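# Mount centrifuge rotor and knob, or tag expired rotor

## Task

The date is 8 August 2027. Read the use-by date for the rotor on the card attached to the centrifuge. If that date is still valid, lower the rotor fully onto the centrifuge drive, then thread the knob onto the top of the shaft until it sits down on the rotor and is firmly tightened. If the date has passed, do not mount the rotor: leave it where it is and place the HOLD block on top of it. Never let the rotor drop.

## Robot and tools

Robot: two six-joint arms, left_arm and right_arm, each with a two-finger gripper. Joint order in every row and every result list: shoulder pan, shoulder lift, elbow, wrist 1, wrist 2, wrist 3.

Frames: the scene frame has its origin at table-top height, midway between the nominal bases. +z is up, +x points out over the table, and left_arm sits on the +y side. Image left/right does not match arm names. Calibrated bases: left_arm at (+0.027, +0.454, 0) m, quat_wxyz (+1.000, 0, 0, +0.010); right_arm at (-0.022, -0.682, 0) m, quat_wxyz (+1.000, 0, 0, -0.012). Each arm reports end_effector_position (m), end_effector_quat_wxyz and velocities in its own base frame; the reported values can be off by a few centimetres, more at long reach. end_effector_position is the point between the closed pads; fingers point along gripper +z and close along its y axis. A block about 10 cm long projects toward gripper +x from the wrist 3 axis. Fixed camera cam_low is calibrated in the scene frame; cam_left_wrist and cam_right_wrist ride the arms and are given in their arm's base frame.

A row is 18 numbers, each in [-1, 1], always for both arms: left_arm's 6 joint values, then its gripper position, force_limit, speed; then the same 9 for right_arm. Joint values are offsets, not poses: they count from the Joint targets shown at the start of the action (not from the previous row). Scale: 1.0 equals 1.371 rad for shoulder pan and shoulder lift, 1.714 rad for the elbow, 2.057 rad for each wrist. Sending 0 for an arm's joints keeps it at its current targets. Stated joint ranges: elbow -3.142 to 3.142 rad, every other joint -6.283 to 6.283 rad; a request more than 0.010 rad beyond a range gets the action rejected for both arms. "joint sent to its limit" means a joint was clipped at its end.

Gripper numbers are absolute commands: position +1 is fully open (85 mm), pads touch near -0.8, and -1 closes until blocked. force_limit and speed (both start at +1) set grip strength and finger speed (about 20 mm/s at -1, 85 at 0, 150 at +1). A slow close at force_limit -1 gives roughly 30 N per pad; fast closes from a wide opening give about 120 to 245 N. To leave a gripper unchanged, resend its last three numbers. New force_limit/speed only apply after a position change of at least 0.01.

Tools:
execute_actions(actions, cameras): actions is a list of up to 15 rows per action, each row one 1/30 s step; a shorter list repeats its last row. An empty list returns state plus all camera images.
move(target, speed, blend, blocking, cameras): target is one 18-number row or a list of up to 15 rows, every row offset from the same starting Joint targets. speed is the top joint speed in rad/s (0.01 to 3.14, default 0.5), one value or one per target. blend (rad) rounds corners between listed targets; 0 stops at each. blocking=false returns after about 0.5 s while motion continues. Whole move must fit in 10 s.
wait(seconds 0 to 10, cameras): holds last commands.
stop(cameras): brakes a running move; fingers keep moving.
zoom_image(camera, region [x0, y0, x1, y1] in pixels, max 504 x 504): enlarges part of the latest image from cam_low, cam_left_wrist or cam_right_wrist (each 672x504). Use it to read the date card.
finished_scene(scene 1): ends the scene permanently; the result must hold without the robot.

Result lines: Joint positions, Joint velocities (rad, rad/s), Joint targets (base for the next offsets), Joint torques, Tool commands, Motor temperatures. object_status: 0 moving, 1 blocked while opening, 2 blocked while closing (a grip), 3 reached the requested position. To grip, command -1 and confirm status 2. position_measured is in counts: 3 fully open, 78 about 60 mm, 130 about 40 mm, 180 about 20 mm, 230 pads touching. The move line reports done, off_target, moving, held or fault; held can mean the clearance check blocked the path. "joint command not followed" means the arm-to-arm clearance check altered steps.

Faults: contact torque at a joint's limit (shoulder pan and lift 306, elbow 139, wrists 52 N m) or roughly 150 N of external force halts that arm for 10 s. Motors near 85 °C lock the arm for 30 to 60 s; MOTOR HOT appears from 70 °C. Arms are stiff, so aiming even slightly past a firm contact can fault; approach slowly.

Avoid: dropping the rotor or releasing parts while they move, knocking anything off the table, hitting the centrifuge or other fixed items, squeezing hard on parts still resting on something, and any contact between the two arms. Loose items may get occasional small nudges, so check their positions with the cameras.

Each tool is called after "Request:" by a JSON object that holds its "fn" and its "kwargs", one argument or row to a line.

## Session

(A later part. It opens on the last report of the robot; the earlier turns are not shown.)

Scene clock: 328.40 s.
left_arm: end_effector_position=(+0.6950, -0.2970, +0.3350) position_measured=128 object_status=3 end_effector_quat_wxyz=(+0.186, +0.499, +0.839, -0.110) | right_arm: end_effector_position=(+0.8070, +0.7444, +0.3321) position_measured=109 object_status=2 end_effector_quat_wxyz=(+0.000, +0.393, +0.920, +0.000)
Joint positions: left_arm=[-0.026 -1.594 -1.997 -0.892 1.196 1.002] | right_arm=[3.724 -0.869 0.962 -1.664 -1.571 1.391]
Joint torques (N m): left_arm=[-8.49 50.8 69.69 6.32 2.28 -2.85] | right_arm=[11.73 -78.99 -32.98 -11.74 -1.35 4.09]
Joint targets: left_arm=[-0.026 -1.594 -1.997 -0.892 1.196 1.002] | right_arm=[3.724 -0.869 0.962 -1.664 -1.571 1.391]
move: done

Request:
{"fn": "wait", "kwargs": {
  "seconds": 0,
  "cameras": ["cam_right_wrist", "cam_low"]
}}

Request:
{"fn": "zoom_image", "kwargs": {
  "camera": "cam_right_wrist",
  "region": [270, 200, 470, 410]
}}

Request:
{"fn": "zoom_image", "kwargs": {
  "camera": "cam_low",
  "region": [290, 140, 430, 250]
}}

Scene clock: 328.67 s.
left_arm: end_effector_position=(+0.6950, -0.2970, +0.3350) position_measured=128 object_status=3 end_effector_quat_wxyz=(+0.186, +0.499, +0.839, -0.110) | right_arm: end_effector_position=(+0.8070, +0.7444, +0.3321) position_measured=109 object_status=2 end_effector_quat_wxyz=(+0.000, +0.393, +0.920, +0.000)
Joint positions: left_arm=[-0.026 -1.594 -1.997 -0.892 1.196 1.002] | right_arm=[3.724 -0.869 0.962 -1.664 -1.571 1.391]
Joint torques (N m): left_arm=[-8.39 49.29 71.07 6.28 2.19 -3.08] | right_arm=[12.39 -77.78 -31.88 -11.75 -1.4 4.05]
Joint targets: left_arm=[-0.026 -1.594 -1.997 -0.892 1.196 1.002] | right_arm=[3.724 -0.869 0.962 -1.664 -1.571 1.391]
Tool commands: left_gripper/position=+0.0 left_gripper/force_limit=+0.3 left_gripper/speed=-1.0 right_gripper/position=-1.0 right_gripper/force_limit=-0.1 right_gripper/speed=-1.0
camera_calibration:
cam_right_wrist: T_world_to_cam=[[0.714041, 0.700041, -0.0093976, -1.08779], [0.659194, -0.667735, 0.345822, -0.127237], [0.235814, -0.253126, -0.938253, 0.439783], [0, 0, 0, 1]] pos_world=[0.756897, 0.78786, 0.446407]
Images, in order (width x height): cam_low 672x504, cam_right_wrist 672x504.

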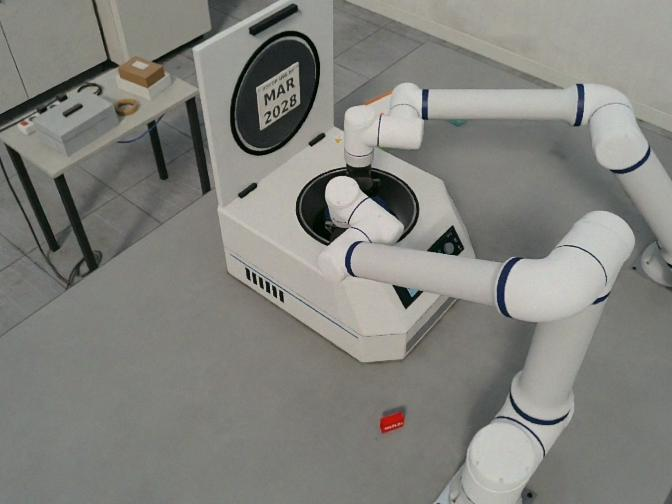

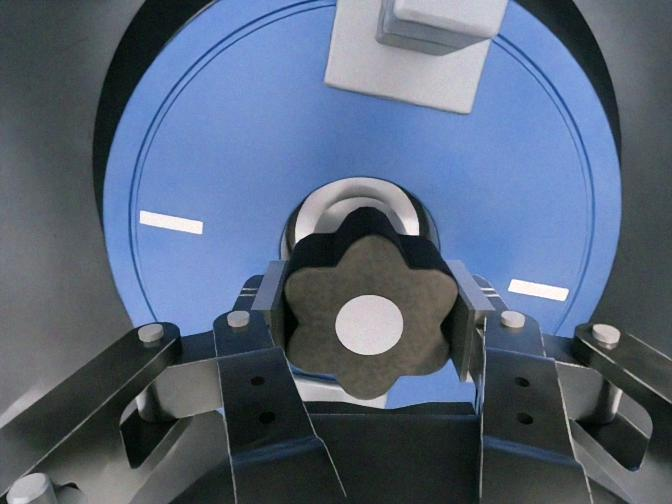

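Scaled by 2.400.

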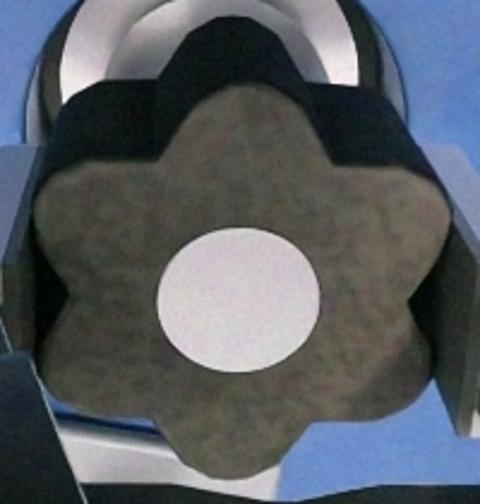

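Scaled by 3.600.

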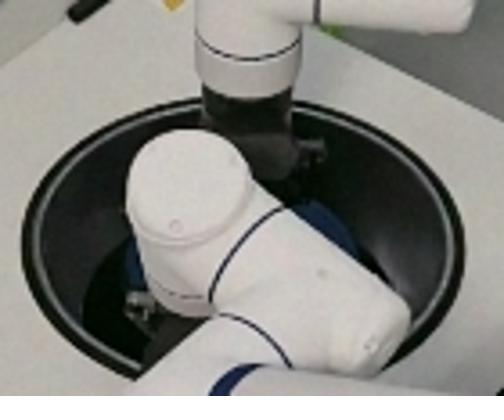

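Request:
{"fn": "move", "kwargs": {
  "target": [0,0,0,0,0,0,0.0,0.3,-1, 0,0.00007,0.00063,-0.00057,0,0,-1,-0.1,-1],
  "speed": 1.5
}}

Request:
{"fn": "move", "kwargs": {
  "target": [0,0,0,0,0,0,0.0,0.3,-1, 0,0.00007,0.00063,-0.00057,0,0,-1,-0.1,-1],
  "speed": 1.5
}}

Scene clock: 329.73 s.
left_arm: end_effector_position=(+0.6950, -0.2970, +0.3350) position_measured=128 object_status=3 end_effector_quat_wxyz=(+0.186, +0.499, +0.839, -0.110) | right_arm: end_effector_position=(+0.8070, +0.7444, +0.3314) position_measured=109 object_status=2 end_effector_quat_wxyz=(+0.000, +0.393, +0.920, +0.000)
Joint positions: left_arm=[-0.026 -1.594 -1.997 -0.892 1.196 1.002] | right_arm=[3.724 -0.869 0.963 -1.665 -1.571 1.391]
Joint torques (N m): left_arm=[-6.39 50.14 68.99 6.45 2.54 -3.21] | right_arm=[12.41 -77.22 -32.7 -11.46 -1.45 4.08]
Joint targets: left_arm=[-0.026 -1.594 -1.997 -0.892 1.196 1.002] | right_arm=[3.724 -0.869 0.963 -1.665 -1.571 1.391]
move: done

Scene clock: 330.43 s.
left_arm: end_effector_position=(+0.6950, -0.2970, +0.3350) position_measured=128 object_status=3 end_effector_quat_wxyz=(+0.186, +0.499, +0.839, -0.110) | right_arm: end_effector_position=(+0.8070, +0.7444, +0.3307) position_measured=109 object_status=2 end_effector_quat_wxyz=(+0.000, +0.393, +0.920, +0.000)
Joint positions: left_arm=[-0.026 -1.594 -1.997 -0.892 1.196 1.002] | right_arm=[3.724 -0.869 0.964 -1.666 -1.571 1.391]
Joint torques (N m): left_arm=[-6.13 51.68 70.7 5.9 2.14 -2.57] | right_arm=[11.84 -78.52 -32.11 -11.13 -1.3 3.95]
Joint targets: left_arm=[-0.026 -1.594 -1.997 -0.892 1.196 1.002] | right_arm=[3.724 -0.869 0.964 -1.666 -1.571 1.391]
move: done

Request:
{"fn": "move", "kwargs": {
  "target": [0,0,0,0,0,0,0.0,0.3,-1, 0,0.00007,0.00063,-0.00057,0,0,-1,-0.1,-1],
  "speed": 1.5
}}

Request:
{"fn": "move", "kwargs": {
  "target": [0,0,0,0,0,0,0.0,0.3,-1, 0,0.00007,0.00063,-0.00057,0,0,-1,-0.1,-1],
  "speed": 1.5
}}

Request:
{"fn": "move", "kwargs": {
  "target": [0,0,0,0,0,0,0.0,0.3,-1, 0,0.00007,0.00063,-0.00057,0,0,-1,-0.1,-1],
  "speed": 1.5
}}

Scene clock: 331.30 s.
left_arm: end_effector_position=(+0.6950, -0.2970, +0.3350) position_measured=128 object_status=3 end_effector_quat_wxyz=(+0.186, +0.499, +0.839, -0.110) | right_arm: end_effector_position=(+0.8070, +0.7443, +0.3300) position_measured=109 object_status=2 end_effector_quat_wxyz=(+0.000, +0.393, +0.920, +0.000)
Joint positions: left_arm=[-0.026 -1.594 -1.997 -0.892 1.196 1.002] | right_arm=[3.724 -0.869 0.965 -1.667 -1.571 1.391]
Joint torques (N m): left_arm=[-6.66 50.93 69.37 6.17 2.19 -2.63] | right_arm=[12.25 -77.86 -32.27 -11 -1.37 3.8]
Joint targets: left_arm=[-0.026 -1.594 -1.997 -0.892 1.196 1.002] | right_arm=[3.724 -0.869 0.965 -1.667 -1.571 1.391]
move: done

Scene clock: 332.00 s.
left_arm: end_effector_position=(+0.6950, -0.2970, +0.3350) position_measured=128 object_status=3 end_effector_quat_wxyz=(+0.186, +0.499, +0.839, -0.110) | right_arm: end_effector_position=(+0.8070, +0.7443, +0.3293) position_measured=109 object_status=2 end_effector_quat_wxyz=(+0.000, +0.393, +0.920, +0.000)
Joint positions: left_arm=[-0.026 -1.594 -1.997 -0.892 1.196 1.002] | right_arm=[3.724 -0.869 0.966 -1.669 -1.571 1.391]
Joint torques (N m): left_arm=[-5.66 53.05 70.62 6.24 2.35 -2.99] | right_arm=[12 -77.55 -32.04 -10.79 -1.33 3.66]
Joint targets: left_arm=[-0.026 -1.594 -1.997 -0.892 1.196 1.002] | right_arm=[3.724 -0.869 0.967 -1.669 -1.571 1.391]
move: done

Scene clock: 332.70 s.
left_arm: end_effector_position=(+0.6950, -0.2970, +0.3350) position_measured=128 object_status=3 end_effector_quat_wxyz=(+0.186, +0.499, +0.839, -0.110) | right_arm: end_effector_position=(+0.8069, +0.7443, +0.3286) position_measured=109 object_status=2 end_effector_quat_wxyz=(+0.000, +0.393, +0.920, +0.000)
Joint positions: left_arm=[-0.026 -1.594 -1.997 -0.892 1.196 1.002] | right_arm=[3.724 -0.869 0.968 -1.67 -1.571 1.391]
Joint torques (N m): left_arm=[-8.82 49.03 69.55 6.29 2.45 -3.55] | right_arm=[11.35 -78.43 -31.38 -10.8 -1.52 3.64]
Joint targets: left_arm=[-0.026 -1.594 -1.997 -0.892 1.196 1.002] | right_arm=[3.724 -0.869 0.968 -1.670 -1.571 1.391]
move: done

Request:
{"fn": "move", "kwargs": {
  "target": [0,0,0,0,0,0,0.0,0.3,-1, 0,0.00007,0.00063,-0.00057,0,0,-1,-0.1,-1],
  "speed": 1.5
}}

Request:
{"fn": "move", "kwargs": {
  "target": [0,0,0,0,0,0,0.0,0.3,-1, 0,0.00007,0.00063,-0.00057,0,0,-1,-0.1,-1],
  "speed": 1.5
}}

Request:
{"fn": "move", "kwargs": {
  "target": [0,0,0,0,0,0,0.0,0.3,-1, 0,0.00007,0.00063,-0.00057,0,0,-1,-0.1,-1],
  "speed": 1.5
}}

Scene clock: 333.60 s.
left_arm: end_effector_position=(+0.6950, -0.2970, +0.3350) position_measured=128 object_status=3 end_effector_quat_wxyz=(+0.186, +0.499, +0.839, -0.110) | right_arm: end_effector_position=(+0.8069, +0.7443, +0.3279) position_measured=109 object_status=2 end_effector_quat_wxyz=(+0.000, +0.393, +0.920, +0.000)
Joint positions: left_arm=[-0.026 -1.594 -1.997 -0.892 1.196 1.002] | right_arm=[3.724 -0.869 0.969 -1.671 -1.571 1.391]
Joint torques (N m): left_arm=[-8.58 49.99 70.03 6.45 2.38 -2.75] | right_arm=[11.68 -77.12 -32 -10.81 -1.3 3.39]
Joint targets: left_arm=[-0.026 -1.594 -1.997 -0.892 1.196 1.002] | right_arm=[3.724 -0.869 0.969 -1.671 -1.571 1.391]
move: done

Scene clock: 334.30 s.
left_arm: end_effector_position=(+0.6950, -0.2970, +0.3350) position_measured=128 object_status=3 end_effector_quat_wxyz=(+0.186, +0.499, +0.839, -0.110) | right_arm: end_effector_position=(+0.8069, +0.7443, +0.3272) position_measured=109 object_status=2 end_effector_quat_wxyz=(+0.000, +0.393, +0.920, +0.000)
Joint positions: left_arm=[-0.026 -1.594 -1.997 -0.892 1.196 1.002] | right_arm=[3.724 -0.869 0.97 -1.672 -1.571 1.391]
Joint torques (N m): left_arm=[-8.37 50.86 70.88 6.42 2.33 -3.17] | right_arm=[12.34 -77.8 -31.95 -10.58 -1.44 3.3]
Joint targets: left_arm=[-0.026 -1.594 -1.997 -0.892 1.196 1.002] | right_arm=[3.724 -0.869 0.970 -1.672 -1.571 1.391]
move: done

Scene clock: 335.00 s.
left_arm: end_effector_position=(+0.6950, -0.2970, +0.3350) position_measured=128 object_status=3 end_effector_quat_wxyz=(+0.186, +0.499, +0.839, -0.110) | right_arm: end_effector_position=(+0.8069, +0.7443, +0.3265) position_measured=109 object_status=2 end_effector_quat_wxyz=(+0.000, +0.393, +0.920, +0.000)
Joint positions: left_arm=[-0.026 -1.594 -1.997 -0.892 1.196 1.002] | right_arm=[3.724 -0.869 0.971 -1.673 -1.571 1.391]
Joint torques (N m): left_arm=[-9.64 53.69 70.1 6.35 1.96 -2.88] | right_arm=[12.76 -72.76 -23.43 -8.94 -0.12 3.15]
Joint targets: left_arm=[-0.026 -1.594 -1.997 -0.892 1.196 1.002] | right_arm=[3.724 -0.868 0.971 -1.673 -1.571 1.391]
move: done

Request:
{"fn": "move", "kwargs": {
  "target": [0,0,0,0,0,0,0.0,0.3,-1, 0,0,0,0,0,0.486,-1,-0.1,-1],
  "speed": 1.5
}}

Request:
{"fn": "move", "kwargs": {
  "target": [0,0,0,0,0,0,0.0,0.3,-1, 0,0,0,0,0,0.486,-1,-0.1,-1],
  "speed": 1.5
}}

Scene clock: 336.67 s.
left_arm: end_effector_position=(+0.6950, -0.2970, +0.3350) position_measured=128 object_status=3 end_effector_quat_wxyz=(+0.186, +0.499, +0.839, -0.110) | right_arm: end_effector_position=(+0.8069, +0.7443, +0.3264) position_measured=109 object_status=2 end_effector_quat_wxyz=(+0.000, +0.786, +0.619, +0.000)
Joint positions: left_arm=[-0.026 -1.594 -1.997 -0.892 1.196 1.002] | right_arm=[3.724 -0.868 0.971 -1.673 -1.571 2.39]
Joint torques (N m): left_arm=[13.29 79.48 75.84 1.15 -3.1 -3.02] | right_arm=[12.36 -70.41 -34.73 -5.91 3.19 4.43]
Joint targets: left_arm=[-0.026 -1.594 -1.997 -0.892 1.196 1.002] | right_arm=[3.724 -0.868 0.971 -1.673 -1.571 2.390]
move: done

Scene clock: 338.13 s.
left_arm: end_effector_position=(+0.6950, -0.2970, +0.3350) position_measured=128 object_status=3 end_effector_quat_wxyz=(+0.186, +0.499, +0.839, -0.110) | right_arm: end_effector_position=(+0.8068, +0.7443, +0.3264) position_measured=109 object_status=2 end_effector_quat_wxyz=(+0.000, +0.986, +0.166, +0.000)
Joint positions: left_arm=[-0.026 -1.594 -1.997 -0.892 1.196 1.002] | right_arm=[3.724 -0.868 0.971 -1.673 -1.571 3.39]
Joint torques (N m): left_arm=[13.35 78.45 83.64 2.01 -2.57 -2.61] | right_arm=[-4.18 -93.67 -46.51 -12.2 -1.94 5.12]
Joint targets: left_arm=[-0.026 -1.594 -1.997 -0.892 1.196 1.002] | right_arm=[3.724 -0.868 0.971 -1.673 -1.571 3.390]
move: done

Request:
{"fn": "move", "kwargs": {
  "target": [0,0,0,0,0,0,0.0,0.3,-1, 0,0.00003,0.00027,-0.00025,0,0,-1,-0.1,-1],
  "speed": 1.5
}}

Request:
{"fn": "move", "kwargs": {
  "target": [0,0,0,0,0,0,0.0,0.3,-1, 0,0.00003,0.00027,-0.00025,0,0,-1,-0.1,-1],
  "speed": 1.5,
  "cameras": ["cam_right_wrist", "cam_left_wrist"]
}}

Scene clock: 339.20 s.
left_arm: end_effector_position=(+0.6950, -0.2970, +0.3350) position_measured=128 object_status=3 end_effector_quat_wxyz=(+0.186, +0.499, +0.839, -0.110) | right_arm: end_effector_position=(+0.8069, +0.7443, +0.3262) position_measured=109 object_status=2 end_effector_quat_wxyz=(+0.000, +0.986, +0.166, +0.000)
Joint positions: left_arm=[-0.026 -1.594 -1.997 -0.892 1.196 1.002] | right_arm=[3.724 -0.868 0.971 -1.674 -1.571 3.39]
Joint torques (N m): left_arm=[13.68 75.36 86.68 1.89 -2.21 -2.5] | right_arm=[-17.87 -95.69 -32.79 -14.39 -3.73 4.8]
Joint targets: left_arm=[-0.026 -1.594 -1.997 -0.892 1.196 1.002] | right_arm=[3.724 -0.868 0.971 -1.674 -1.571 3.390]
move: done

Scene clock: 339.90 s.
left_arm: end_effector_position=(+0.6950, -0.2970, +0.3350) position_measured=128 object_status=3 end_effector_quat_wxyz=(+0.186, +0.499, +0.839, -0.110) | right_arm: end_effector_position=(+0.8069, +0.7443, +0.3259) position_measured=109 object_status=2 end_effector_quat_wxyz=(+0.000, +0.986, +0.166, +0.000)
Joint positions: left_arm=[-0.026 -1.594 -1.997 -0.892 1.196 1.002] | right_arm=[3.724 -0.868 0.972 -1.674 -1.571 3.39]
Joint torques (N m): left_arm=[12.05 77.32 85.07 2.04 -1.97 -2.32] | right_arm=[-17.7 -81.8 -28 -13.25 -3.7 4.75]
Joint targets: left_arm=[-0.026 -1.594 -1.997 -0.892 1.196 1.002] | right_arm=[3.724 -0.868 0.972 -1.674 -1.571 3.390]
move: done
camera_calibration:
cam_left_wrist: T_world_to_cam=[[0.883696, 0.467887, -0.012783, -0.460044], [0.336642, -0.616364, 0.711876, -0.636703], [0.325199, -0.633385, -0.702189, -0.0485398], [0, 0, 0, 1]] pos_world=[0.636665, -0.207937, 0.413288]
cam_right_wrist: T_world_to_cam=[[0.339759, -0.940471, -0.0088072, 0.435088], [-0.881727, -0.321768, 0.344997, 0.861061], [-0.327294, -0.109451, -0.938562, 0.781561], [0, 0, 0, 1]] pos_world=[0.867196, 0.771792, 0.440311]
Images, in order (width x height): cam_left_wrist 672x504, cam_right_wrist 672x504.

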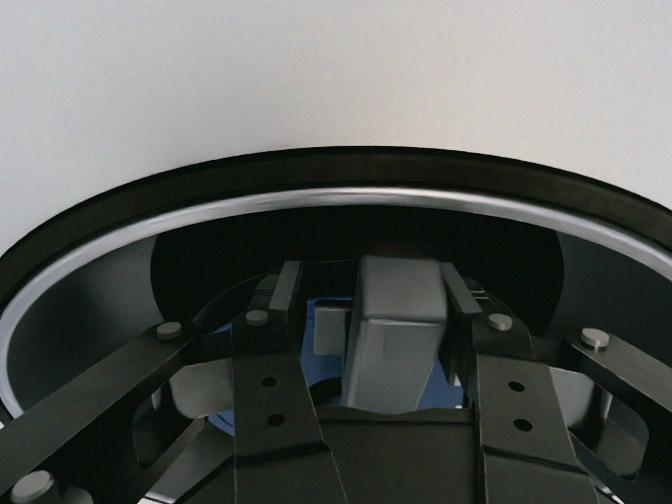

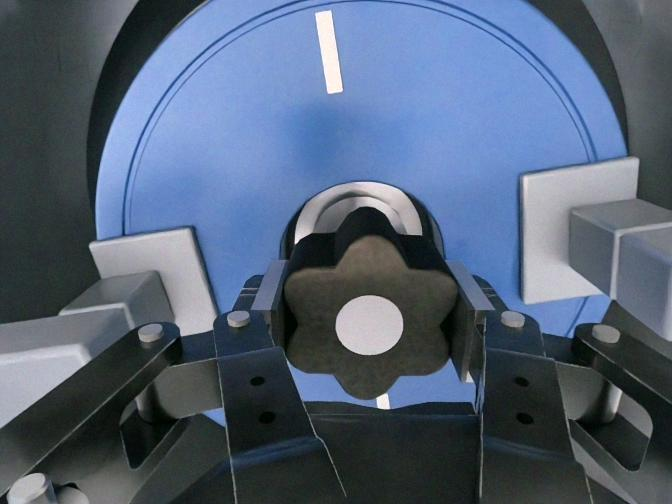

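Request:
{"fn": "move", "kwargs": {
  "target": [0,0,0,0,0,0,0.0,0.3,-1, 0,0.00003,0.00022,-0.0002,0,0.486,-1,-0.1,-1],
  "speed": 1.5
}}

Request:
{"fn": "move", "kwargs": {
  "target": [0,0,0,0,0,0,0.0,0.3,-1, 0,0.00003,0.00022,-0.0002,0,0.486,-1,-0.1,-1],
  "speed": 1.5
}}

Scene clock: 341.67 s.
left_arm: end_effector_position=(+0.6950, -0.2970, +0.3350) position_measured=128 object_status=3 end_effector_quat_wxyz=(+0.186, +0.499, +0.839, -0.110) | right_arm: end_effector_position=(+0.8069, +0.7443, +0.3256) position_measured=109 object_status=2 end_effector_quat_wxyz=(+0.000, +0.945, -0.327, +0.000)
Joint positions: left_arm=[-0.026 -1.594 -1.997 -0.892 1.196 1.002] | right_arm=[3.724 -0.868 0.972 -1.675 -1.571 4.39]
Joint torques (N m): left_arm=[13.38 75.9 86.9 2.39 -1.81 -2.82] | right_arm=[-18.31 -82.9 -27.98 -3.87 -3.44 4.79]
Joint targets: left_arm=[-0.026 -1.594 -1.997 -0.892 1.196 1.002] | right_arm=[3.724 -0.868 0.972 -1.675 -1.571 4.390]
move: done

Scene clock: 343.13 s.
left_arm: end_effector_position=(+0.6950, -0.2970, +0.3350) position_measured=128 object_status=3 end_effector_quat_wxyz=(+0.186, +0.499, +0.839, -0.110) | right_arm: end_effector_position=(+0.8069, +0.7443, +0.3253) position_measured=109 object_status=2 end_effector_quat_wxyz=(+0.000, -0.673, +0.740, +0.000)
Joint positions: left_arm=[-0.026 -1.594 -1.997 -0.892 1.196 1.002] | right_arm=[3.724 -0.868 0.973 -1.675 -1.571 5.39]
Joint torques (N m): left_arm=[16.21 77.16 83.27 2.87 -1.56 -2.6] | right_arm=[-19.28 -89.19 -30.35 0.28 -2.78 6.05]
Joint targets: left_arm=[-0.026 -1.594 -1.997 -0.892 1.196 1.002] | right_arm=[3.724 -0.868 0.973 -1.675 -1.571 5.390]
move: done

Request:
{"fn": "move", "kwargs": {
  "target": [0,0,0,0,0,0,0.0,0.3,-1, 0,0.00004,0.00027,-0.00025,0,0.389,-1,-0.1,-1],
  "speed": 1.5
}}

Scene clock: 344.60 s.
left_arm: end_effector_position=(+0.6950, -0.2970, +0.3350) position_measured=128 object_status=3 end_effector_quat_wxyz=(+0.186, +0.499, +0.839, -0.110) | right_arm: end_effector_position=(+0.8069, +0.7442, +0.3250) position_measured=109 object_status=2 end_effector_quat_wxyz=(+0.000, -0.332, +0.943, +0.000)
Joint positions: left_arm=[-0.026 -1.594 -1.997 -0.892 1.196 1.002] | right_arm=[3.724 -0.868 0.973 -1.676 -1.571 6.19]
Joint torques (N m): left_arm=[14.18 76.15 77.85 3.27 -0.82 -2.17] | right_arm=[-3.72 -85.12 -31.75 -5.57 -2.25 5.71]
Joint targets: left_arm=[-0.026 -1.594 -1.997 -0.892 1.196 1.002] | right_arm=[3.724 -0.868 0.973 -1.676 -1.571 6.190]
move: done

Request:
{"fn": "move", "kwargs": {
  "target": [0,0,0,0,0,0,0.0,0.3,-1, 0,0,0,0,0,0,0.5,-0.1,0],
  "speed": 1.5,
  "cameras": ["cam_right_wrist"]
}}

Scene clock: 345.97 s.
left_arm: end_effector_position=(+0.6950, -0.2970, +0.3350) position_measured=128 object_status=3 end_effector_quat_wxyz=(+0.186, +0.499, +0.839, -0.110) | right_arm: end_effector_position=(+0.8069, +0.7443, +0.3250) position_measured=66 object_status=0 end_effector_quat_wxyz=(+0.000, -0.332, +0.943, +0.000)
Joint positions: left_arm=[-0.026 -1.594 -1.997 -0.892 1.196 1.002] | right_arm=[3.724 -0.868 0.973 -1.676 -1.571 6.19]
Joint torques (N m): left_arm=[13.28 75.99 74.01 3.49 -0.85 -2.47] | right_arm=[6.83 -86.93 -36.32 -5.62 -1.91 0.08]
Joint targets: left_arm=[-0.026 -1.594 -1.997 -0.892 1.196 1.002] | right_arm=[3.724 -0.868 0.973 -1.676 -1.571 6.190]
move: done
camera_calibration:
cam_right_wrist: T_world_to_cam=[[-0.635177, 0.772302, -0.00997361, -0.0526504], [0.722678, 0.598822, 0.345179, -1.11842], [0.272555, 0.212042, -0.938484, 0.057304], [0, 0, 0, 1]] pos_world=[0.759194, 0.698243, 0.439308]
Images, in order (width x height): cam_right_wrist 672x504.

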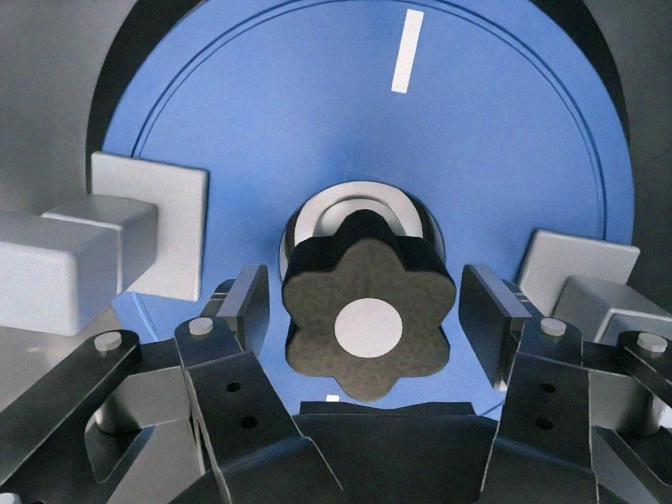

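Request:
{"fn": "execute_actions", "kwargs": {
  "actions": [
    [[0,0,0,0,0,0,0.0,0.3,-1, 0,0,0,0,0,-0.72922,0.5,-0.1,0]],
    [[0,0,0,0,0,0,0.0,0.3,-1, 0,0,0,0,0,-0.72922,0.5,-0.1,0]],
    [[0,0,0,0,0,0,0.0,0.3,-1, 0,0,0,0,0,-0.72922,0.5,-0.1,0]],
    [[0,0,0,0,0,0,0.0,0.3,-1, 0,0,0,0,0,-0.72922,0.5,-0.1,0]],
    [[0,0,0,0,0,0,0.0,0.3,-1, 0,0,0,0,0,-0.72922,0.5,-0.1,0]],
    [[0,0,0,0,0,0,0.0,0.3,-1, 0,0,0,0,0,-0.72922,0.5,-0.1,0]],
    [[0,0,0,0,0,0,0.0,0.3,-1, 0,0,0,0,0,-0.72922,0.5,-0.1,0]],
    [[0,0,0,0,0,0,0.0,0.3,-1, 0,0,0,0,0,-0.4954,0.5,-0.1,0]]
  ],
  "cameras": ["cam_right_wrist"]
}}

Scene clock: 351.43 s.
left_arm: end_effector_position=(+0.6950, -0.2970, +0.3350) position_measured=128 object_status=3 end_effector_quat_wxyz=(+0.186, +0.499, +0.839, -0.110) | right_arm: end_effector_position=(+0.8069, +0.7443, +0.3250) position_measured=66 object_status=3 end_effector_quat_wxyz=(+0.000, +0.184, +0.983, +0.000)
Joint positions: left_arm=[-0.026 -1.594 -1.997 -0.892 1.196 1.002] | right_arm=[3.724 -0.868 0.973 -1.676 -1.571 -5.33]
Joint torques (N m): left_arm=[14.68 72.74 62.78 4.71 0.77 -2.41] | right_arm=[6.62 -97.79 -49.46 -5.38 -0.27 -4.43]
Joint targets: left_arm=[-0.026 -1.594 -1.997 -0.892 1.196 1.002] | right_arm=[3.724 -0.868 0.973 -1.676 -1.571 -5.330]
Step readings (joint positions of left_arm | right_arm):
0: [-0.026 -1.594 -1.997 -0.892 1.196 1.002] | [3.724 -0.868 0.973 -1.676 -1.571 6.190]
1: [-0.026 -1.594 -1.997 -0.892 1.196 1.002] | [3.724 -0.868 0.973 -1.676 -1.571 6.188]
2: [-0.026 -1.594 -1.997 -0.892 1.196 1.002] | [3.724 -0.868 0.973 -1.676 -1.571 6.151]
4: [-0.026 -1.594 -1.997 -0.892 1.196 1.002] | [3.724 -0.868 0.973 -1.676 -1.571 6.030]
8: [-0.026 -1.594 -1.997 -0.892 1.196 1.002] | [3.724 -0.868 0.973 -1.676 -1.571 5.663]
15: [-0.026 -1.594 -1.997 -0.892 1.196 1.002] | [3.724 -0.868 0.973 -1.676 -1.571 4.951]
16: [-0.026 -1.594 -1.997 -0.892 1.196 1.002] | [3.724 -0.868 0.973 -1.676 -1.571 4.870]
17: [-0.026 -1.594 -1.997 -0.892 1.196 1.002] | [3.724 -0.868 0.973 -1.676 -1.571 4.788]
19: [-0.026 -1.594 -1.997 -0.892 1.196 1.002] | [3.724 -0.868 0.973 -1.676 -1.571 4.607]
23: [-0.026 -1.594 -1.997 -0.892 1.196 1.002] | [3.724 -0.868 0.973 -1.676 -1.571 4.195]
30: [-0.026 -1.594 -1.997 -0.892 1.196 1.002] | [3.724 -0.868 0.973 -1.676 -1.571 3.471]
31: [-0.026 -1.594 -1.997 -0.892 1.196 1.002] | [3.724 -0.868 0.973 -1.676 -1.571 3.383]
32: [-0.026 -1.594 -1.997 -0.892 1.196 1.002] | [3.724 -0.868 0.973 -1.676 -1.571 3.279]
34: [-0.026 -1.594 -1.997 -0.892 1.196 1.002] | [3.724 -0.868 0.973 -1.676 -1.571 3.097]
38: [-0.026 -1.594 -1.997 -0.892 1.196 1.002] | [3.724 -0.868 0.973 -1.676 -1.571 2.683]
45: [-0.026 -1.594 -1.997 -0.892 1.196 1.002] | [3.724 -0.868 0.973 -1.676 -1.571 1.959]
46: [-0.026 -1.594 -1.997 -0.892 1.196 1.002] | [3.724 -0.868 0.973 -1.676 -1.571 1.874]
47: [-0.026 -1.594 -1.997 -0.892 1.196 1.002] | [3.724 -0.868 0.973 -1.676 -1.571 1.790]
49: [-0.026 -1.594 -1.997 -0.892 1.196 1.002] | [3.724 -0.868 0.973 -1.676 -1.571 1.608]
53: [-0.026 -1.594 -1.997 -0.892 1.196 1.002] | [3.724 -0.868 0.973 -1.676 -1.571 1.195]
60: [-0.026 -1.594 -1.997 -0.892 1.196 1.002] | [3.724 -0.868 0.973 -1.676 -1.571 0.471]
61: [-0.026 -1.594 -1.997 -0.892 1.196 1.002] | [3.724 -0.868 0.973 -1.676 -1.571 0.383]
62: [-0.026 -1.594 -1.997 -0.892 1.196 1.002] | [3.724 -0.868 0.973 -1.676 -1.571 0.279]
64: [-0.026 -1.594 -1.997 -0.892 1.196 1.002] | [3.724 -0.868 0.973 -1.676 -1.571 0.096]
68: [-0.026 -1.594 -1.997 -0.892 1.196 1.002] | [3.724 -0.868 0.973 -1.676 -1.571 -0.317]
75: [-0.026 -1.594 -1.997 -0.892 1.196 1.002] | [3.724 -0.868 0.973 -1.676 -1.571 -1.042]
76: [-0.026 -1.594 -1.997 -0.892 1.196 1.002] | [3.724 -0.868 0.973 -1.676 -1.571 -1.127]
77: [-0.026 -1.594 -1.997 -0.892 1.196 1.002] | [3.724 -0.868 0.973 -1.676 -1.571 -1.210]
79: [-0.026 -1.594 -1.997 -0.892 1.196 1.002] | [3.724 -0.868 0.973 -1.676 -1.571 -1.392]
83: [-0.026 -1.594 -1.997 -0.892 1.196 1.002] | [3.724 -0.868 0.973 -1.676 -1.571 -1.805]
90: [-0.026 -1.594 -1.997 -0.892 1.196 1.002] | [3.724 -0.868 0.973 -1.676 -1.571 -2.529]
91: [-0.026 -1.594 -1.997 -0.892 1.196 1.002] | [3.724 -0.868 0.973 -1.676 -1.571 -2.617]
92: [-0.026 -1.594 -1.997 -0.892 1.196 1.002] | [3.724 -0.868 0.973 -1.676 -1.571 -2.721]
94: [-0.026 -1.594 -1.997 -0.892 1.196 1.002] | [3.724 -0.868 0.973 -1.676 -1.571 -2.904]
98: [-0.026 -1.594 -1.997 -0.892 1.196 1.002] | [3.724 -0.868 0.973 -1.676 -1.571 -3.318]
105: [-0.026 -1.594 -1.997 -0.892 1.196 1.002] | [3.724 -0.868 0.973 -1.676 -1.571 -4.042]
106: [-0.026 -1.594 -1.997 -0.892 1.196 1.002] | [3.724 -0.868 0.973 -1.676 -1.571 -4.127]
107: [-0.026 -1.594 -1.997 -0.892 1.196 1.002] | [3.724 -0.868 0.973 -1.676 -1.571 -4.210]
109: [-0.026 -1.594 -1.997 -0.892 1.196 1.002] | [3.724 -0.868 0.973 -1.676 -1.571 -4.393]
113: [-0.026 -1.594 -1.997 -0.892 1.196 1.002] | [3.724 -0.868 0.973 -1.676 -1.571 -4.805]
120: [-0.026 -1.594 -1.997 -0.892 1.196 1.002] | [3.724 -0.868 0.973 -1.676 -1.571 -5.278]
camera_calibration:
cam_right_wrist: T_world_to_cam=[[0.350289, 0.936592, -0.00966459, -0.97019], [0.880033, -0.325568, 0.345757, -0.557591], [0.320686, -0.12962, -0.938274, 0.272727], [0, 0, 0, 1]] pos_world=[0.743085, 0.762489, 0.439307]
Images, in order (width x height): cam_right_wrist 672x504.

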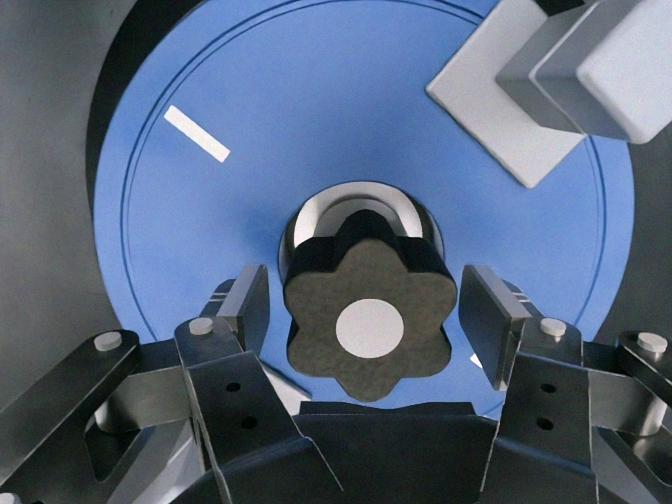

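Request:
{"fn": "move", "kwargs": {
  "target": [0,0,0,0,0,0,0.0,0.3,-1, 0,0,0,0,0,0,-1,-0.1,-1],
  "speed": 1.5
}}

Scene clock: 352.93 s.
left_arm: end_effector_position=(+0.6950, -0.2970, +0.3350) position_measured=128 object_status=3 end_effector_quat_wxyz=(+0.186, +0.499, +0.839, -0.110) | right_arm: end_effector_position=(+0.8069, +0.7443, +0.3251) position_measured=109 object_status=0 end_effector_quat_wxyz=(+0.000, +0.184, +0.983, +0.000)
Joint positions: left_arm=[-0.026 -1.594 -1.997 -0.892 1.196 1.002] | right_arm=[3.724 -0.868 0.973 -1.676 -1.571 -5.33]
Joint torques (N m): left_arm=[15.11 71.12 60.61 4.75 0.94 -2.08] | right_arm=[6.27 -95.52 -47.94 -5.1 0.35 -4.41]
Joint targets: left_arm=[-0.026 -1.594 -1.997 -0.892 1.196 1.002] | right_arm=[3.724 -0.868 0.973 -1.676 -1.571 -5.330]
move: done

Request:
{"fn": "execute_actions", "kwargs": {
  "actions": [
    [[0,0,0,0,0,0,0.0,0.3,-1, 0,0.00004,0.00038,-0.00034,0,0.72922,-1,-0.1,-1]],
    [[0,0,0,0,0,0,0.0,0.3,-1, 0,0.00004,0.00038,-0.00034,0,0.72922,-1,-0.1,-1]]
  ]
}}

Scene clock: 354.87 s.
left_arm: end_effector_position=(+0.6950, -0.2970, +0.3350) position_measured=128 object_status=3 end_effector_quat_wxyz=(+0.186, +0.499, +0.839, -0.110) | right_arm: end_effector_position=(+0.8068, +0.7443, +0.3241) position_measured=109 object_status=2 end_effector_quat_wxyz=(+0.000, +0.993, -0.114, +0.000)
Joint positions: left_arm=[-0.026 -1.594 -1.997 -0.892 1.196 1.002] | right_arm=[3.724 -0.868 0.974 -1.677 -1.571 -2.33]
Joint torques (N m): left_arm=[15.27 70.79 61.5 4.9 1.01 -2.11] | right_arm=[3.6 -110.53 -40.41 2.55 -0.96 4.65]
Joint targets: left_arm=[-0.026 -1.594 -1.997 -0.892 1.196 1.002] | right_arm=[3.724 -0.868 0.974 -1.677 -1.571 -2.330]
Step readings (joint positions of left_arm | right_arm):
0: [-0.026 -1.594 -1.997 -0.892 1.196 1.002] | [3.724 -0.868 0.973 -1.676 -1.571 -5.330]
1: [-0.026 -1.594 -1.997 -0.892 1.196 1.002] | [3.724 -0.868 0.973 -1.676 -1.571 -5.327]
2: [-0.026 -1.594 -1.997 -0.892 1.196 1.002] | [3.724 -0.868 0.973 -1.676 -1.571 -5.296]
4: [-0.026 -1.594 -1.997 -0.892 1.196 1.002] | [3.724 -0.868 0.973 -1.676 -1.571 -5.176]
8: [-0.026 -1.594 -1.997 -0.892 1.196 1.002] | [3.724 -0.868 0.973 -1.676 -1.571 -4.811]
15: [-0.026 -1.594 -1.997 -0.892 1.196 1.002] | [3.724 -0.868 0.974 -1.676 -1.571 -4.099]
16: [-0.026 -1.594 -1.997 -0.892 1.196 1.002] | [3.724 -0.868 0.974 -1.676 -1.571 -4.016]
17: [-0.026 -1.594 -1.997 -0.892 1.196 1.002] | [3.724 -0.868 0.974 -1.676 -1.571 -3.935]
19: [-0.026 -1.594 -1.997 -0.892 1.196 1.002] | [3.724 -0.868 0.974 -1.677 -1.571 -3.731]
23: [-0.026 -1.594 -1.997 -0.892 1.196 1.002] | [3.724 -0.868 0.974 -1.677 -1.571 -3.343]
30: [-0.026 -1.594 -1.997 -0.892 1.196 1.002] | [3.724 -0.868 0.974 -1.677 -1.571 -2.595]

Request:
{"fn": "execute_actions", "kwargs": {
  "actions": [
    [[0,0,0,0,0,0,0.0,0.3,-1, 0,0.00005,0.00048,-0.00043,0,0.72922,-1,-0.1,-1]],
    [[0,0,0,0,0,0,0.0,0.3,-1, 0,0.00005,0.00048,-0.00043,0,0.72922,-1,-0.1,-1]]
  ]
}}

Scene clock: 356.77 s.
left_arm: end_effector_position=(+0.6950, -0.2970, +0.3350) position_measured=128 object_status=3 end_effector_quat_wxyz=(+0.186, +0.499, +0.839, -0.110) | right_arm: end_effector_position=(+0.8068, +0.7442, +0.3230) position_measured=109 object_status=2 end_effector_quat_wxyz=(+0.000, +0.044, +0.999, +0.000)
Joint positions: left_arm=[-0.026 -1.594 -1.997 -0.892 1.196 1.002] | right_arm=[3.724 -0.868 0.976 -1.679 -1.571 0.67]
Joint torques (N m): left_arm=[14.11 69.49 61.42 5.11 0.86 -1.82] | right_arm=[-0.74 -105.24 -54.58 -7.29 0.55 4.9]
Joint targets: left_arm=[-0.026 -1.594 -1.997 -0.892 1.196 1.002] | right_arm=[3.724 -0.868 0.976 -1.679 -1.571 0.670]
Step readings (joint positions of left_arm | right_arm):
0: [-0.026 -1.594 -1.997 -0.892 1.196 1.002] | [3.724 -0.868 0.974 -1.677 -1.571 -2.330]
1: [-0.026 -1.594 -1.997 -0.892 1.196 1.002] | [3.724 -0.868 0.974 -1.677 -1.571 -2.328]
2: [-0.026 -1.594 -1.997 -0.892 1.196 1.002] | [3.724 -0.868 0.974 -1.677 -1.571 -2.300]
4: [-0.026 -1.594 -1.997 -0.892 1.196 1.002] | [3.724 -0.868 0.974 -1.677 -1.571 -2.166]
8: [-0.026 -1.594 -1.997 -0.892 1.196 1.002] | [3.724 -0.868 0.975 -1.678 -1.571 -1.823]
15: [-0.026 -1.594 -1.997 -0.892 1.196 1.002] | [3.724 -0.868 0.975 -1.678 -1.571 -1.087]
16: [-0.026 -1.594 -1.997 -0.892 1.196 1.002] | [3.724 -0.868 0.975 -1.678 -1.571 -1.006]
17: [-0.026 -1.594 -1.997 -0.892 1.196 1.002] | [3.724 -0.868 0.975 -1.678 -1.571 -0.924]
19: [-0.026 -1.594 -1.997 -0.892 1.196 1.002] | [3.724 -0.868 0.975 -1.678 -1.571 -0.743]
23: [-0.026 -1.594 -1.997 -0.892 1.196 1.002] | [3.724 -0.868 0.976 -1.679 -1.571 -0.331]
30: [-0.026 -1.594 -1.997 -0.892 1.196 1.002] | [3.724 -0.868 0.976 -1.679 -1.571 0.393]

Request:
{"fn": "execute_actions", "kwargs": {
  "actions": [
    [[0,0,0,0,0,0,0.0,0.3,-1, 0,0.00005,0.0005,-0.00045,0,0.72922,-1,-0.1,-1]],
    [[0,0,0,0,0,0,0.0,0.3,-1, 0,0.00005,0.0005,-0.00045,0,0.72922,-1,-0.1,-1]]
  ]
}}

Scene clock: 358.57 s.
left_arm: end_effector_position=(+0.6950, -0.2970, +0.3350) position_measured=128 object_status=3 end_effector_quat_wxyz=(+0.186, +0.499, +0.839, -0.110) | right_arm: end_effector_position=(+0.8067, +0.7442, +0.3219) position_measured=109 object_status=2 end_effector_quat_wxyz=(+0.000, +1.000, +0.027, +0.000)
Joint positions: left_arm=[-0.026 -1.594 -1.997 -0.892 1.196 1.002] | right_arm=[3.724 -0.868 0.978 -1.681 -1.571 3.671]
Joint torques (N m): left_arm=[14.76 68.35 60.32 5.67 0.59 -1.99] | right_arm=[-5.48 -123.32 -50.49 -4.29 -1.08 4.91]
Joint targets: left_arm=[-0.026 -1.594 -1.997 -0.892 1.196 1.002] | right_arm=[3.724 -0.868 0.978 -1.681 -1.571 3.671]
Step readings (joint positions of left_arm | right_arm):
0: [-0.026 -1.594 -1.997 -0.892 1.196 1.002] | [3.724 -0.868 0.976 -1.679 -1.571 0.670]
1: [-0.026 -1.594 -1.997 -0.892 1.196 1.002] | [3.724 -0.868 0.976 -1.679 -1.571 0.673]
2: [-0.026 -1.594 -1.997 -0.892 1.196 1.002] | [3.724 -0.868 0.976 -1.679 -1.571 0.700]
4: [-0.026 -1.594 -1.997 -0.892 1.196 1.002] | [3.724 -0.868 0.976 -1.679 -1.571 0.834]
8: [-0.026 -1.594 -1.997 -0.892 1.196 1.002] | [3.724 -0.868 0.976 -1.679 -1.571 1.178]
15: [-0.026 -1.594 -1.997 -0.892 1.196 1.002] | [3.724 -0.868 0.977 -1.680 -1.571 1.913]
16: [-0.026 -1.594 -1.997 -0.892 1.196 1.002] | [3.724 -0.868 0.977 -1.680 -1.571 1.994]
17: [-0.026 -1.594 -1.997 -0.892 1.196 1.002] | [3.724 -0.868 0.977 -1.680 -1.571 2.076]
19: [-0.026 -1.594 -1.997 -0.892 1.196 1.002] | [3.724 -0.868 0.977 -1.680 -1.571 2.258]
23: [-0.026 -1.594 -1.997 -0.892 1.196 1.002] | [3.724 -0.868 0.978 -1.680 -1.571 2.670]
30: [-0.026 -1.594 -1.997 -0.892 1.196 1.002] | [3.724 -0.868 0.978 -1.681 -1.571 3.393]

Request:
{"fn": "execute_actions", "kwargs": {
  "actions": [
    [[0,0,0,0,0,0,0.0,0.3,-1, -0.00034,0.00052,0.00023,-0.00054,0,0.6,-1,-0.1,-1]],
    [[0,0,0,0,0,0,0.0,0.3,-1, 0,0.00005,0.0005,-0.00045,0,0.62,-1,-0.1,-1]]
  ]
}}

Scene clock: 361.27 s.
left_arm: end_effector_position=(+0.7179, -0.2900, +0.3347) position_measured=128 object_status=3 end_effector_quat_wxyz=(+0.206, +0.498, +0.837, -0.093) | right_arm: end_effector_position=(+0.8073, +0.7440, +0.3205) position_measured=109 object_status=2 end_effector_quat_wxyz=(+0.000, -0.336, +0.942, +0.000)
Joint positions: left_arm=[-0.018 -1.616 -1.991 -0.824 1.205 1.002] | right_arm=[3.724 -0.867 0.979 -1.683 -1.571 6.181]
Joint torques (N m): left_arm=[2.6 72.22 73.2 4.33 0.01 -0.12] | right_arm=[-28.28 -75.83 -28.71 2.54 -3.17 6.32]
Joint targets: left_arm=[-0.018 -1.616 -1.991 -0.824 1.205 1.002] | right_arm=[3.724 -0.867 0.979 -1.683 -1.571 6.181]
Tool commands: left_gripper/position=+0.003922 left_gripper/force_limit=+0.301961 left_gripper/speed=-1.0 right_gripper/position=-1.0 right_gripper/force_limit=-0.1 right_gripper/speed=-1.0
FORCE FAULT: contact force on the left arm reached its limit, and that arm stopped. The contact can be on any part of that arm, not only on its tool. That arm is still stopped at the end of this call. That arm stays stopped for about 9 more seconds. Until then a move that you send moves the other arm only, and its call returns only when the move has ended. Once the stop has ended, the next robot result says so. If the stop ends while you think or write, that arm runs what you send next, counted from new Joint targets: where its joints stand when the stop ends. While its stop runs, that arm takes no new command, but its gripper still runs the gripper command that each later call begins with. Until it ends, the stop uses up actions while you think or wait. An arm that is not stopped still takes commands.
Step readings (joint positions of left_arm | right_arm):
0: [-0.026 -1.594 -1.997 -0.892 1.196 1.002] | [3.724 -0.868 0.978 -1.681 -1.571 3.671]
1: [-0.026 -1.594 -1.997 -0.892 1.196 1.002] | [3.724 -0.868 0.978 -1.681 -1.571 3.673]
2: [-0.026 -1.594 -1.997 -0.892 1.196 1.002] | [3.724 -0.868 0.978 -1.681 -1.571 3.701]
4: [-0.026 -1.594 -1.997 -0.892 1.196 1.002] | [3.724 -0.868 0.978 -1.681 -1.571 3.834]
8: [-0.026 -1.594 -1.997 -0.892 1.196 1.002] | [3.724 -0.868 0.978 -1.681 -1.571 4.178]
15: [-0.026 -1.594 -1.997 -0.892 1.196 1.002] | [3.724 -0.867 0.978 -1.682 -1.571 4.805]
16: [-0.026 -1.594 -1.997 -0.892 1.196 1.002] | [3.724 -0.867 0.978 -1.682 -1.571 4.838]
17: [-0.026 -1.594 -1.997 -0.892 1.196 1.002] | [3.724 -0.867 0.978 -1.682 -1.571 4.889]
19: [-0.026 -1.594 -1.997 -0.892 1.196 1.002] | [3.724 -0.867 0.978 -1.682 -1.571 5.033]
23: [-0.026 -1.594 -1.997 -0.892 1.196 1.002] | [3.724 -0.867 0.979 -1.682 -1.571 5.416]
30: [-0.025 -1.596 -1.996 -0.886 1.198 1.002] | [3.724 -0.867 0.979 -1.683 -1.571 6.057]

Request:
{"fn": "wait", "kwargs": {
  "seconds": 0,
  "cameras": ["all"]
}}

Scene clock: 361.60 s.
left_arm: end_effector_position=(+0.7179, -0.2900, +0.3347) position_measured=128 object_status=3 end_effector_quat_wxyz=(+0.206, +0.498, +0.837, -0.093) | right_arm: end_effector_position=(+0.8073, +0.7439, +0.3205) position_measured=109 object_status=2 end_effector_quat_wxyz=(+0.000, -0.336, +0.942, +0.000)
Joint positions: left_arm=[-0.018 -1.616 -1.991 -0.824 1.205 1.002] | right_arm=[3.724 -0.867 0.979 -1.683 -1.571 6.181]
Joint torques (N m): left_arm=[4.83 69.37 74.57 3.09 -0.27 0.12] | right_arm=[-29.45 -77.59 -27.95 2.61 -3.46 4.31]
Joint targets: left_arm=[-0.018 -1.616 -1.991 -0.824 1.205 1.002] | right_arm=[3.724 -0.867 0.979 -1.683 -1.571 6.181]
Tool commands: left_gripper/position=+0.003922 left_gripper/force_limit=+0.301961 left_gripper/speed=-1.0 right_gripper/position=-1.0 right_gripper/force_limit=-0.1 right_gripper/speed=-1.0
FORCE FAULT, CONTINUED: the left arm was still stopped when this call began, by the force fault that an earlier result reported. Since the last result the stop counts as 1 of the actions that you can send in this scene. That arm is still stopped at the end of this call. That arm stays stopped for about 8 more seconds. If the stop ends while you think or write, that arm runs what you send next, counted from new Joint targets: where its joints stand when the stop ends. While its stop runs, that arm takes no new command, but its gripper still runs the gripper command that each later call begins with.
camera_calibration:
cam_left_wrist: T_world_to_cam=[[0.878595, 0.476173, 0.0364597, -0.49404], [0.305312, -0.618759, 0.723825, -0.622033], [0.367226, -0.624818, -0.68902, -0.0838618], [0, 0, 0, 1]] pos_world=[0.654772, -0.202038, 0.410473]
cam_right_wrist: T_world_to_cam=[[-0.642189, 0.766481, -0.0100063, -0.0422124], [0.717164, 0.605377, 0.345244, -1.11741], [0.270681, 0.214536, -0.938459, 0.0526923], [0, 0, 0, 1]] pos_world=[0.759997, 0.697507, 0.434808]

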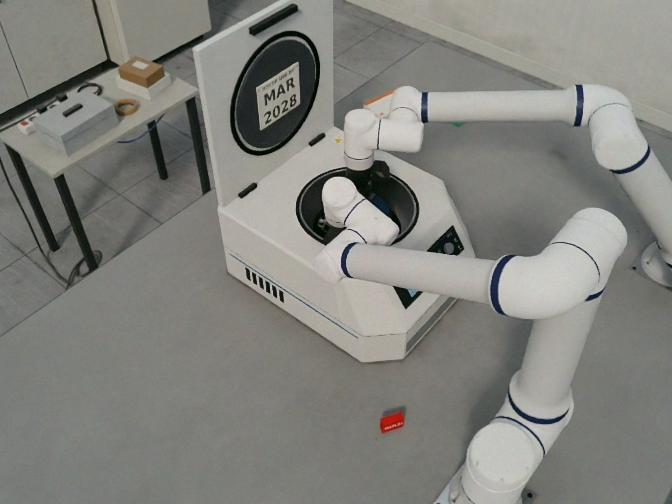

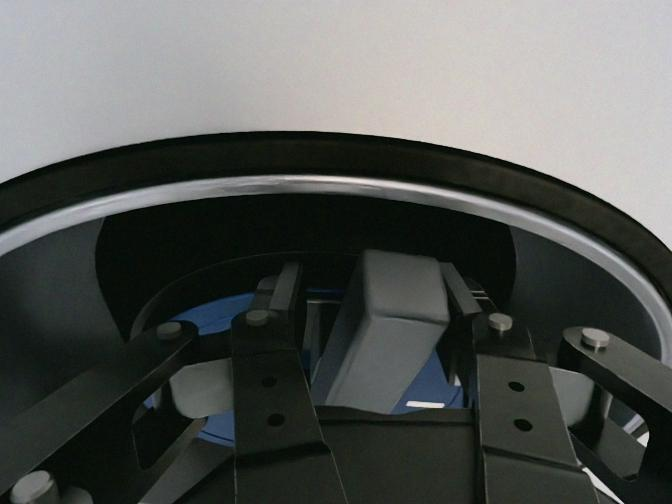

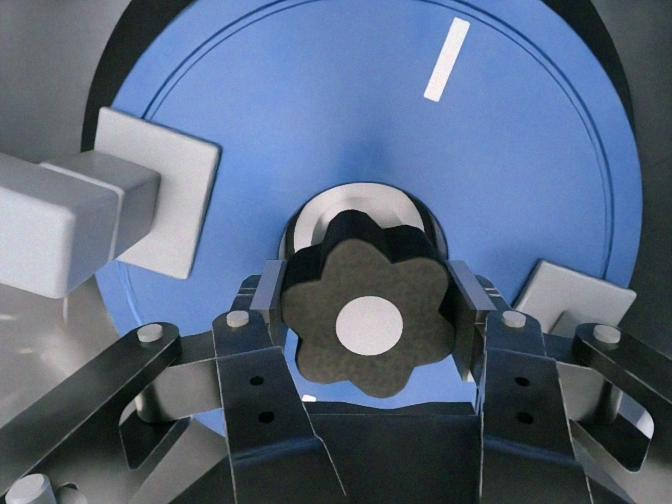

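Request:
{"fn": "move", "kwargs": {
  "target": [0,0,0,0,0,0,0.0,0.3,-1, 0,0,0,0,0,0,0.5,-0.1,0],
  "speed": 1.5,
  "cameras": ["cam_right_wrist"]
}}

Scene clock: 363.03 s.
left_arm: end_effector_position=(+0.7179, -0.2900, +0.3347) position_measured=128 object_status=3 end_effector_quat_wxyz=(+0.206, +0.498, +0.837, -0.093) | right_arm: end_effector_position=(+0.8074, +0.7438, +0.3205) position_measured=66 object_status=0 end_effector_quat_wxyz=(+0.000, -0.336, +0.942, +0.000)
Joint positions: left_arm=[-0.018 -1.616 -1.991 -0.824 1.205 1.002] | right_arm=[3.724 -0.867 0.979 -1.683 -1.572 6.181]
Joint torques (N m): left_arm=[6.13 68.94 73.44 3.24 0.32 -0.13] | right_arm=[7.28 -99.68 -50.81 -11.37 1.54 3.88]
Joint targets: left_arm=[-0.018 -1.616 -1.991 -0.824 1.205 1.002] | right_arm=[3.724 -0.867 0.979 -1.683 -1.571 6.181]
Tool commands: left_gripper/position=+0.003922 left_gripper/force_limit=+0.301961 left_gripper/speed=-1.0 right_gripper/position=+0.5 right_gripper/force_limit=-0.1 right_gripper/speed=+0.0
FORCE FAULT, CONTINUED: the left arm was still stopped when this call began, by the force fault that an earlier result reported. Since the last result the stop counts as 1 of the actions that you can send in this scene. That arm ran no command of this call. That arm is still stopped at the end of this call. That arm stays stopped for about 7 more seconds. If the stop ends while you think or write, that arm runs what you send next, counted from new Joint targets: where its joints stand when the stop ends. While its stop runs, that arm takes no new command, but its gripper still runs the gripper command that each later call begins with.
move: done (right_arm), not run (left_arm; its earlier fault stop)
camera_calibration:
cam_right_wrist: T_world_to_cam=[[-0.642123, 0.766535, -0.0100558, -0.0421385], [0.717221, 0.605342, 0.345189, -1.11742], [0.270687, 0.214442, -0.938479, 0.052757], [0, 0, 0, 1]] pos_world=[0.760097, 0.697407, 0.434808]
Images, in order (width x height): cam_right_wrist 672x504.

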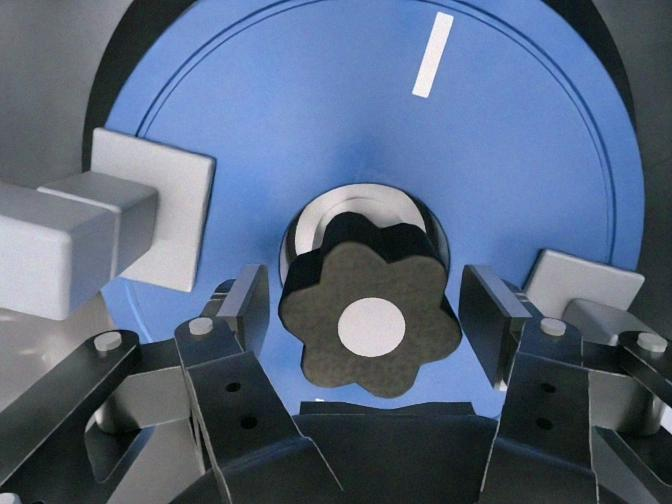

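Request:
{"fn": "zoom_image", "kwargs": {
  "camera": "cam_right_wrist",
  "region": [270, 200, 470, 410]
}}

Scaled by 2.400.

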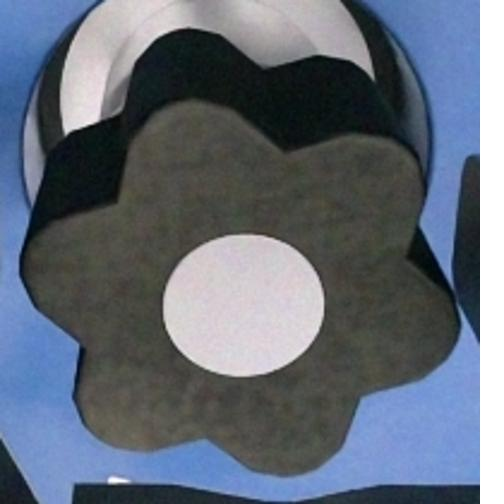

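Request:
{"fn": "move", "kwargs": {
  "target": [0,0,0,0,0,0,0.0,0.3,-1, 0,0,0,0,0,-0.634,0.5,-0.1,0],
  "speed": 2,
  "cameras": ["cam_right_wrist", "cam_left_wrist"]
}}

Scene clock: 365.30 s.
left_arm: end_effector_position=(+0.7179, -0.2900, +0.3347) position_measured=128 object_status=3 end_effector_quat_wxyz=(+0.206, +0.498, +0.837, -0.093) | right_arm: end_effector_position=(+0.8073, +0.7439, +0.3205) position_measured=66 object_status=3 end_effector_quat_wxyz=(+0.000, +0.838, -0.545, +0.000)
Joint positions: left_arm=[-0.018 -1.616 -1.991 -0.824 1.205 1.002] | right_arm=[3.724 -0.867 0.979 -1.683 -1.571 4.877]
Joint torques (N m): left_arm=[5.11 70.41 74.07 3.43 0.33 -0.02] | right_arm=[8.44 -99.53 -49.9 -11 1.06 -4.89]
Joint targets: left_arm=[-0.018 -1.616 -1.991 -0.824 1.205 1.002] | right_arm=[3.724 -0.867 0.979 -1.683 -1.571 4.876]
Tool commands: left_gripper/position=+0.003922 left_gripper/force_limit=+0.301961 left_gripper/speed=-1.0 right_gripper/position=+0.5 right_gripper/force_limit=-0.1 right_gripper/speed=+0.0
FORCE FAULT, CONTINUED: the left arm was still stopped when this call began, by the force fault that an earlier result reported. Since the last result the stop counts as 1 of the actions that you can send in this scene. That arm ran no command of this call. That arm is still stopped at the end of this call. That arm stays stopped for about 5 more seconds. If the stop ends while you think or write, that arm runs what you send next, counted from new Joint targets: where its joints stand when the stop ends. While its stop runs, that arm takes no new command, but its gripper still runs the gripper command that each later call begins with.
move: done (right_arm), not run (left_arm; its earlier fault stop)
camera_calibration:
cam_left_wrist: T_world_to_cam=[[0.878595, 0.476173, 0.0364597, -0.49404], [0.305312, -0.618759, 0.723825, -0.622033], [0.367226, -0.624818, -0.68902, -0.0838618], [0, 0, 0, 1]] pos_world=[0.654772, -0.202038, 0.410473]
cam_right_wrist: T_world_to_cam=[[-0.908619, -0.417518, -0.00953382, 1.05352], [-0.394939, 0.851613, 0.344642, -0.402608], [-0.135775, 0.316914, -0.938686, 0.304799], [0, 0, 0, 1]] pos_world=[0.839624, 0.686133, 0.434911]
Images, in order (width x height): cam_left_wrist 672x504, cam_right_wrist 672x504.

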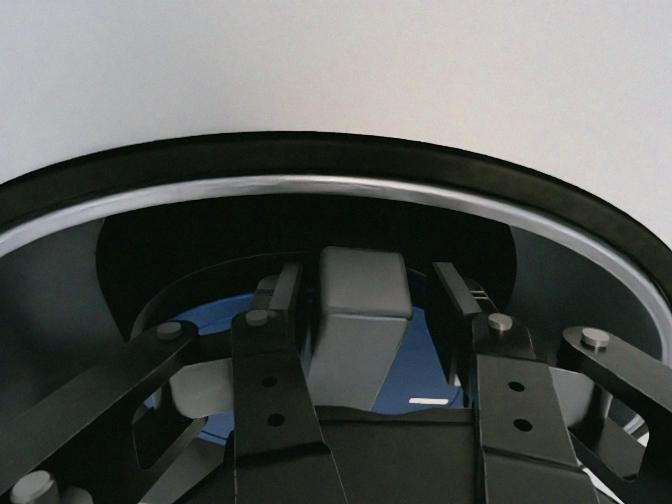

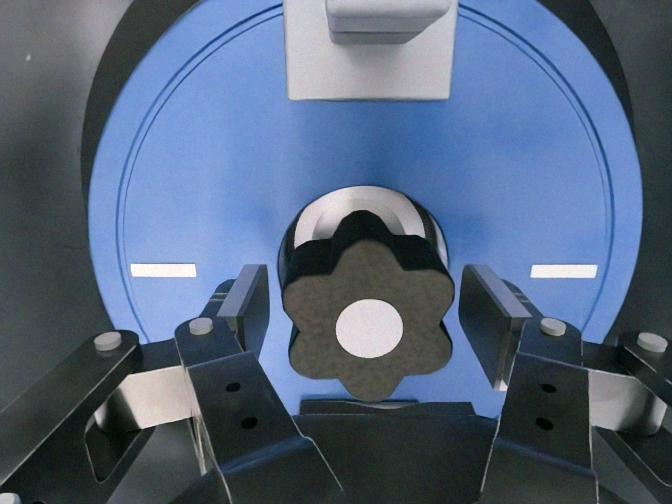

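Request:
{"fn": "move", "kwargs": {
  "target": [0,0,0,0,0,0,0.0,0.3,-1, 0,0,0,0,0,0,-1,0.2,-1],
  "speed": 2
}}

Scene clock: 366.87 s.
left_arm: end_effector_position=(+0.7179, -0.2900, +0.3347) position_measured=128 object_status=3 end_effector_quat_wxyz=(+0.206, +0.498, +0.837, -0.093) | right_arm: end_effector_position=(+0.8073, +0.7439, +0.3206) position_measured=109 object_status=0 end_effector_quat_wxyz=(+0.000, +0.839, -0.545, +0.000)
Joint positions: left_arm=[-0.018 -1.616 -1.991 -0.824 1.205 1.002] | right_arm=[3.724 -0.867 0.979 -1.683 -1.571 4.876]
Joint torques (N m): left_arm=[4.38 69.82 74.16 2.99 -0.03 -0.23] | right_arm=[7.29 -87.81 -46.55 -10.33 1.18 -1.77]
Joint targets: left_arm=[-0.018 -1.616 -1.991 -0.824 1.205 1.002] | right_arm=[3.724 -0.867 0.979 -1.683 -1.571 4.876]
Tool commands: left_gripper/position=+0.003922 left_gripper/force_limit=+0.301961 left_gripper/speed=-1.0 right_gripper/position=-1.0 right_gripper/force_limit=+0.2 right_gripper/speed=-1.0
FORCE FAULT, CONTINUED: the left arm was still stopped when this call began, by the force fault that an earlier result reported. That arm ran no command of this call. That arm is still stopped at the end of this call. That arm stays stopped for about 3 more seconds. If the stop ends while you think or write, that arm runs what you send next, counted from new Joint targets: where its joints stand when the stop ends. While its stop runs, that arm takes no new command, but its gripper still runs the gripper command that each later call begins with.
move: done (right_arm), not run (left_arm; its earlier fault stop)

Request:
{"fn": "wait", "kwargs": {
  "seconds": 3.6
}}

Scene clock: 370.53 s.
left_arm: end_effector_position=(+0.7179, -0.2900, +0.3347) position_measured=128 object_status=3 end_effector_quat_wxyz=(+0.206, +0.498, +0.837, -0.093) | right_arm: end_effector_position=(+0.8073, +0.7439, +0.3205) position_measured=109 object_status=2 end_effector_quat_wxyz=(+0.000, +0.839, -0.545, +0.000)
Joint positions: left_arm=[-0.018 -1.616 -1.991 -0.824 1.205 1.002] | right_arm=[3.724 -0.867 0.979 -1.683 -1.571 4.876]
Joint torques (N m): left_arm=[4.61 69.89 72.8 3.1 0.17 -0.22] | right_arm=[4.05 -71.28 -30.32 -9.22 0.69 3.36]
Joint targets: left_arm=[-0.018 -1.616 -1.991 -0.824 1.205 1.002] | right_arm=[3.724 -0.867 0.979 -1.683 -1.571 4.876]
Tool commands: left_gripper/position=+0.003922 left_gripper/force_limit=+0.301961 left_gripper/speed=-1.0 right_gripper/position=-1.0 right_gripper/force_limit=+0.2 right_gripper/speed=-1.0
FORCE FAULT, CONTINUED: the left arm's stop, for the force fault that an earlier result reported, is over. The rest of the stop counts as 6 of the actions that you can send in this scene. That arm's target is now where it stood when the stop ended, not its last command. That arm accepts commands again.
wait: 3.60 s; at rest by 0.10 s


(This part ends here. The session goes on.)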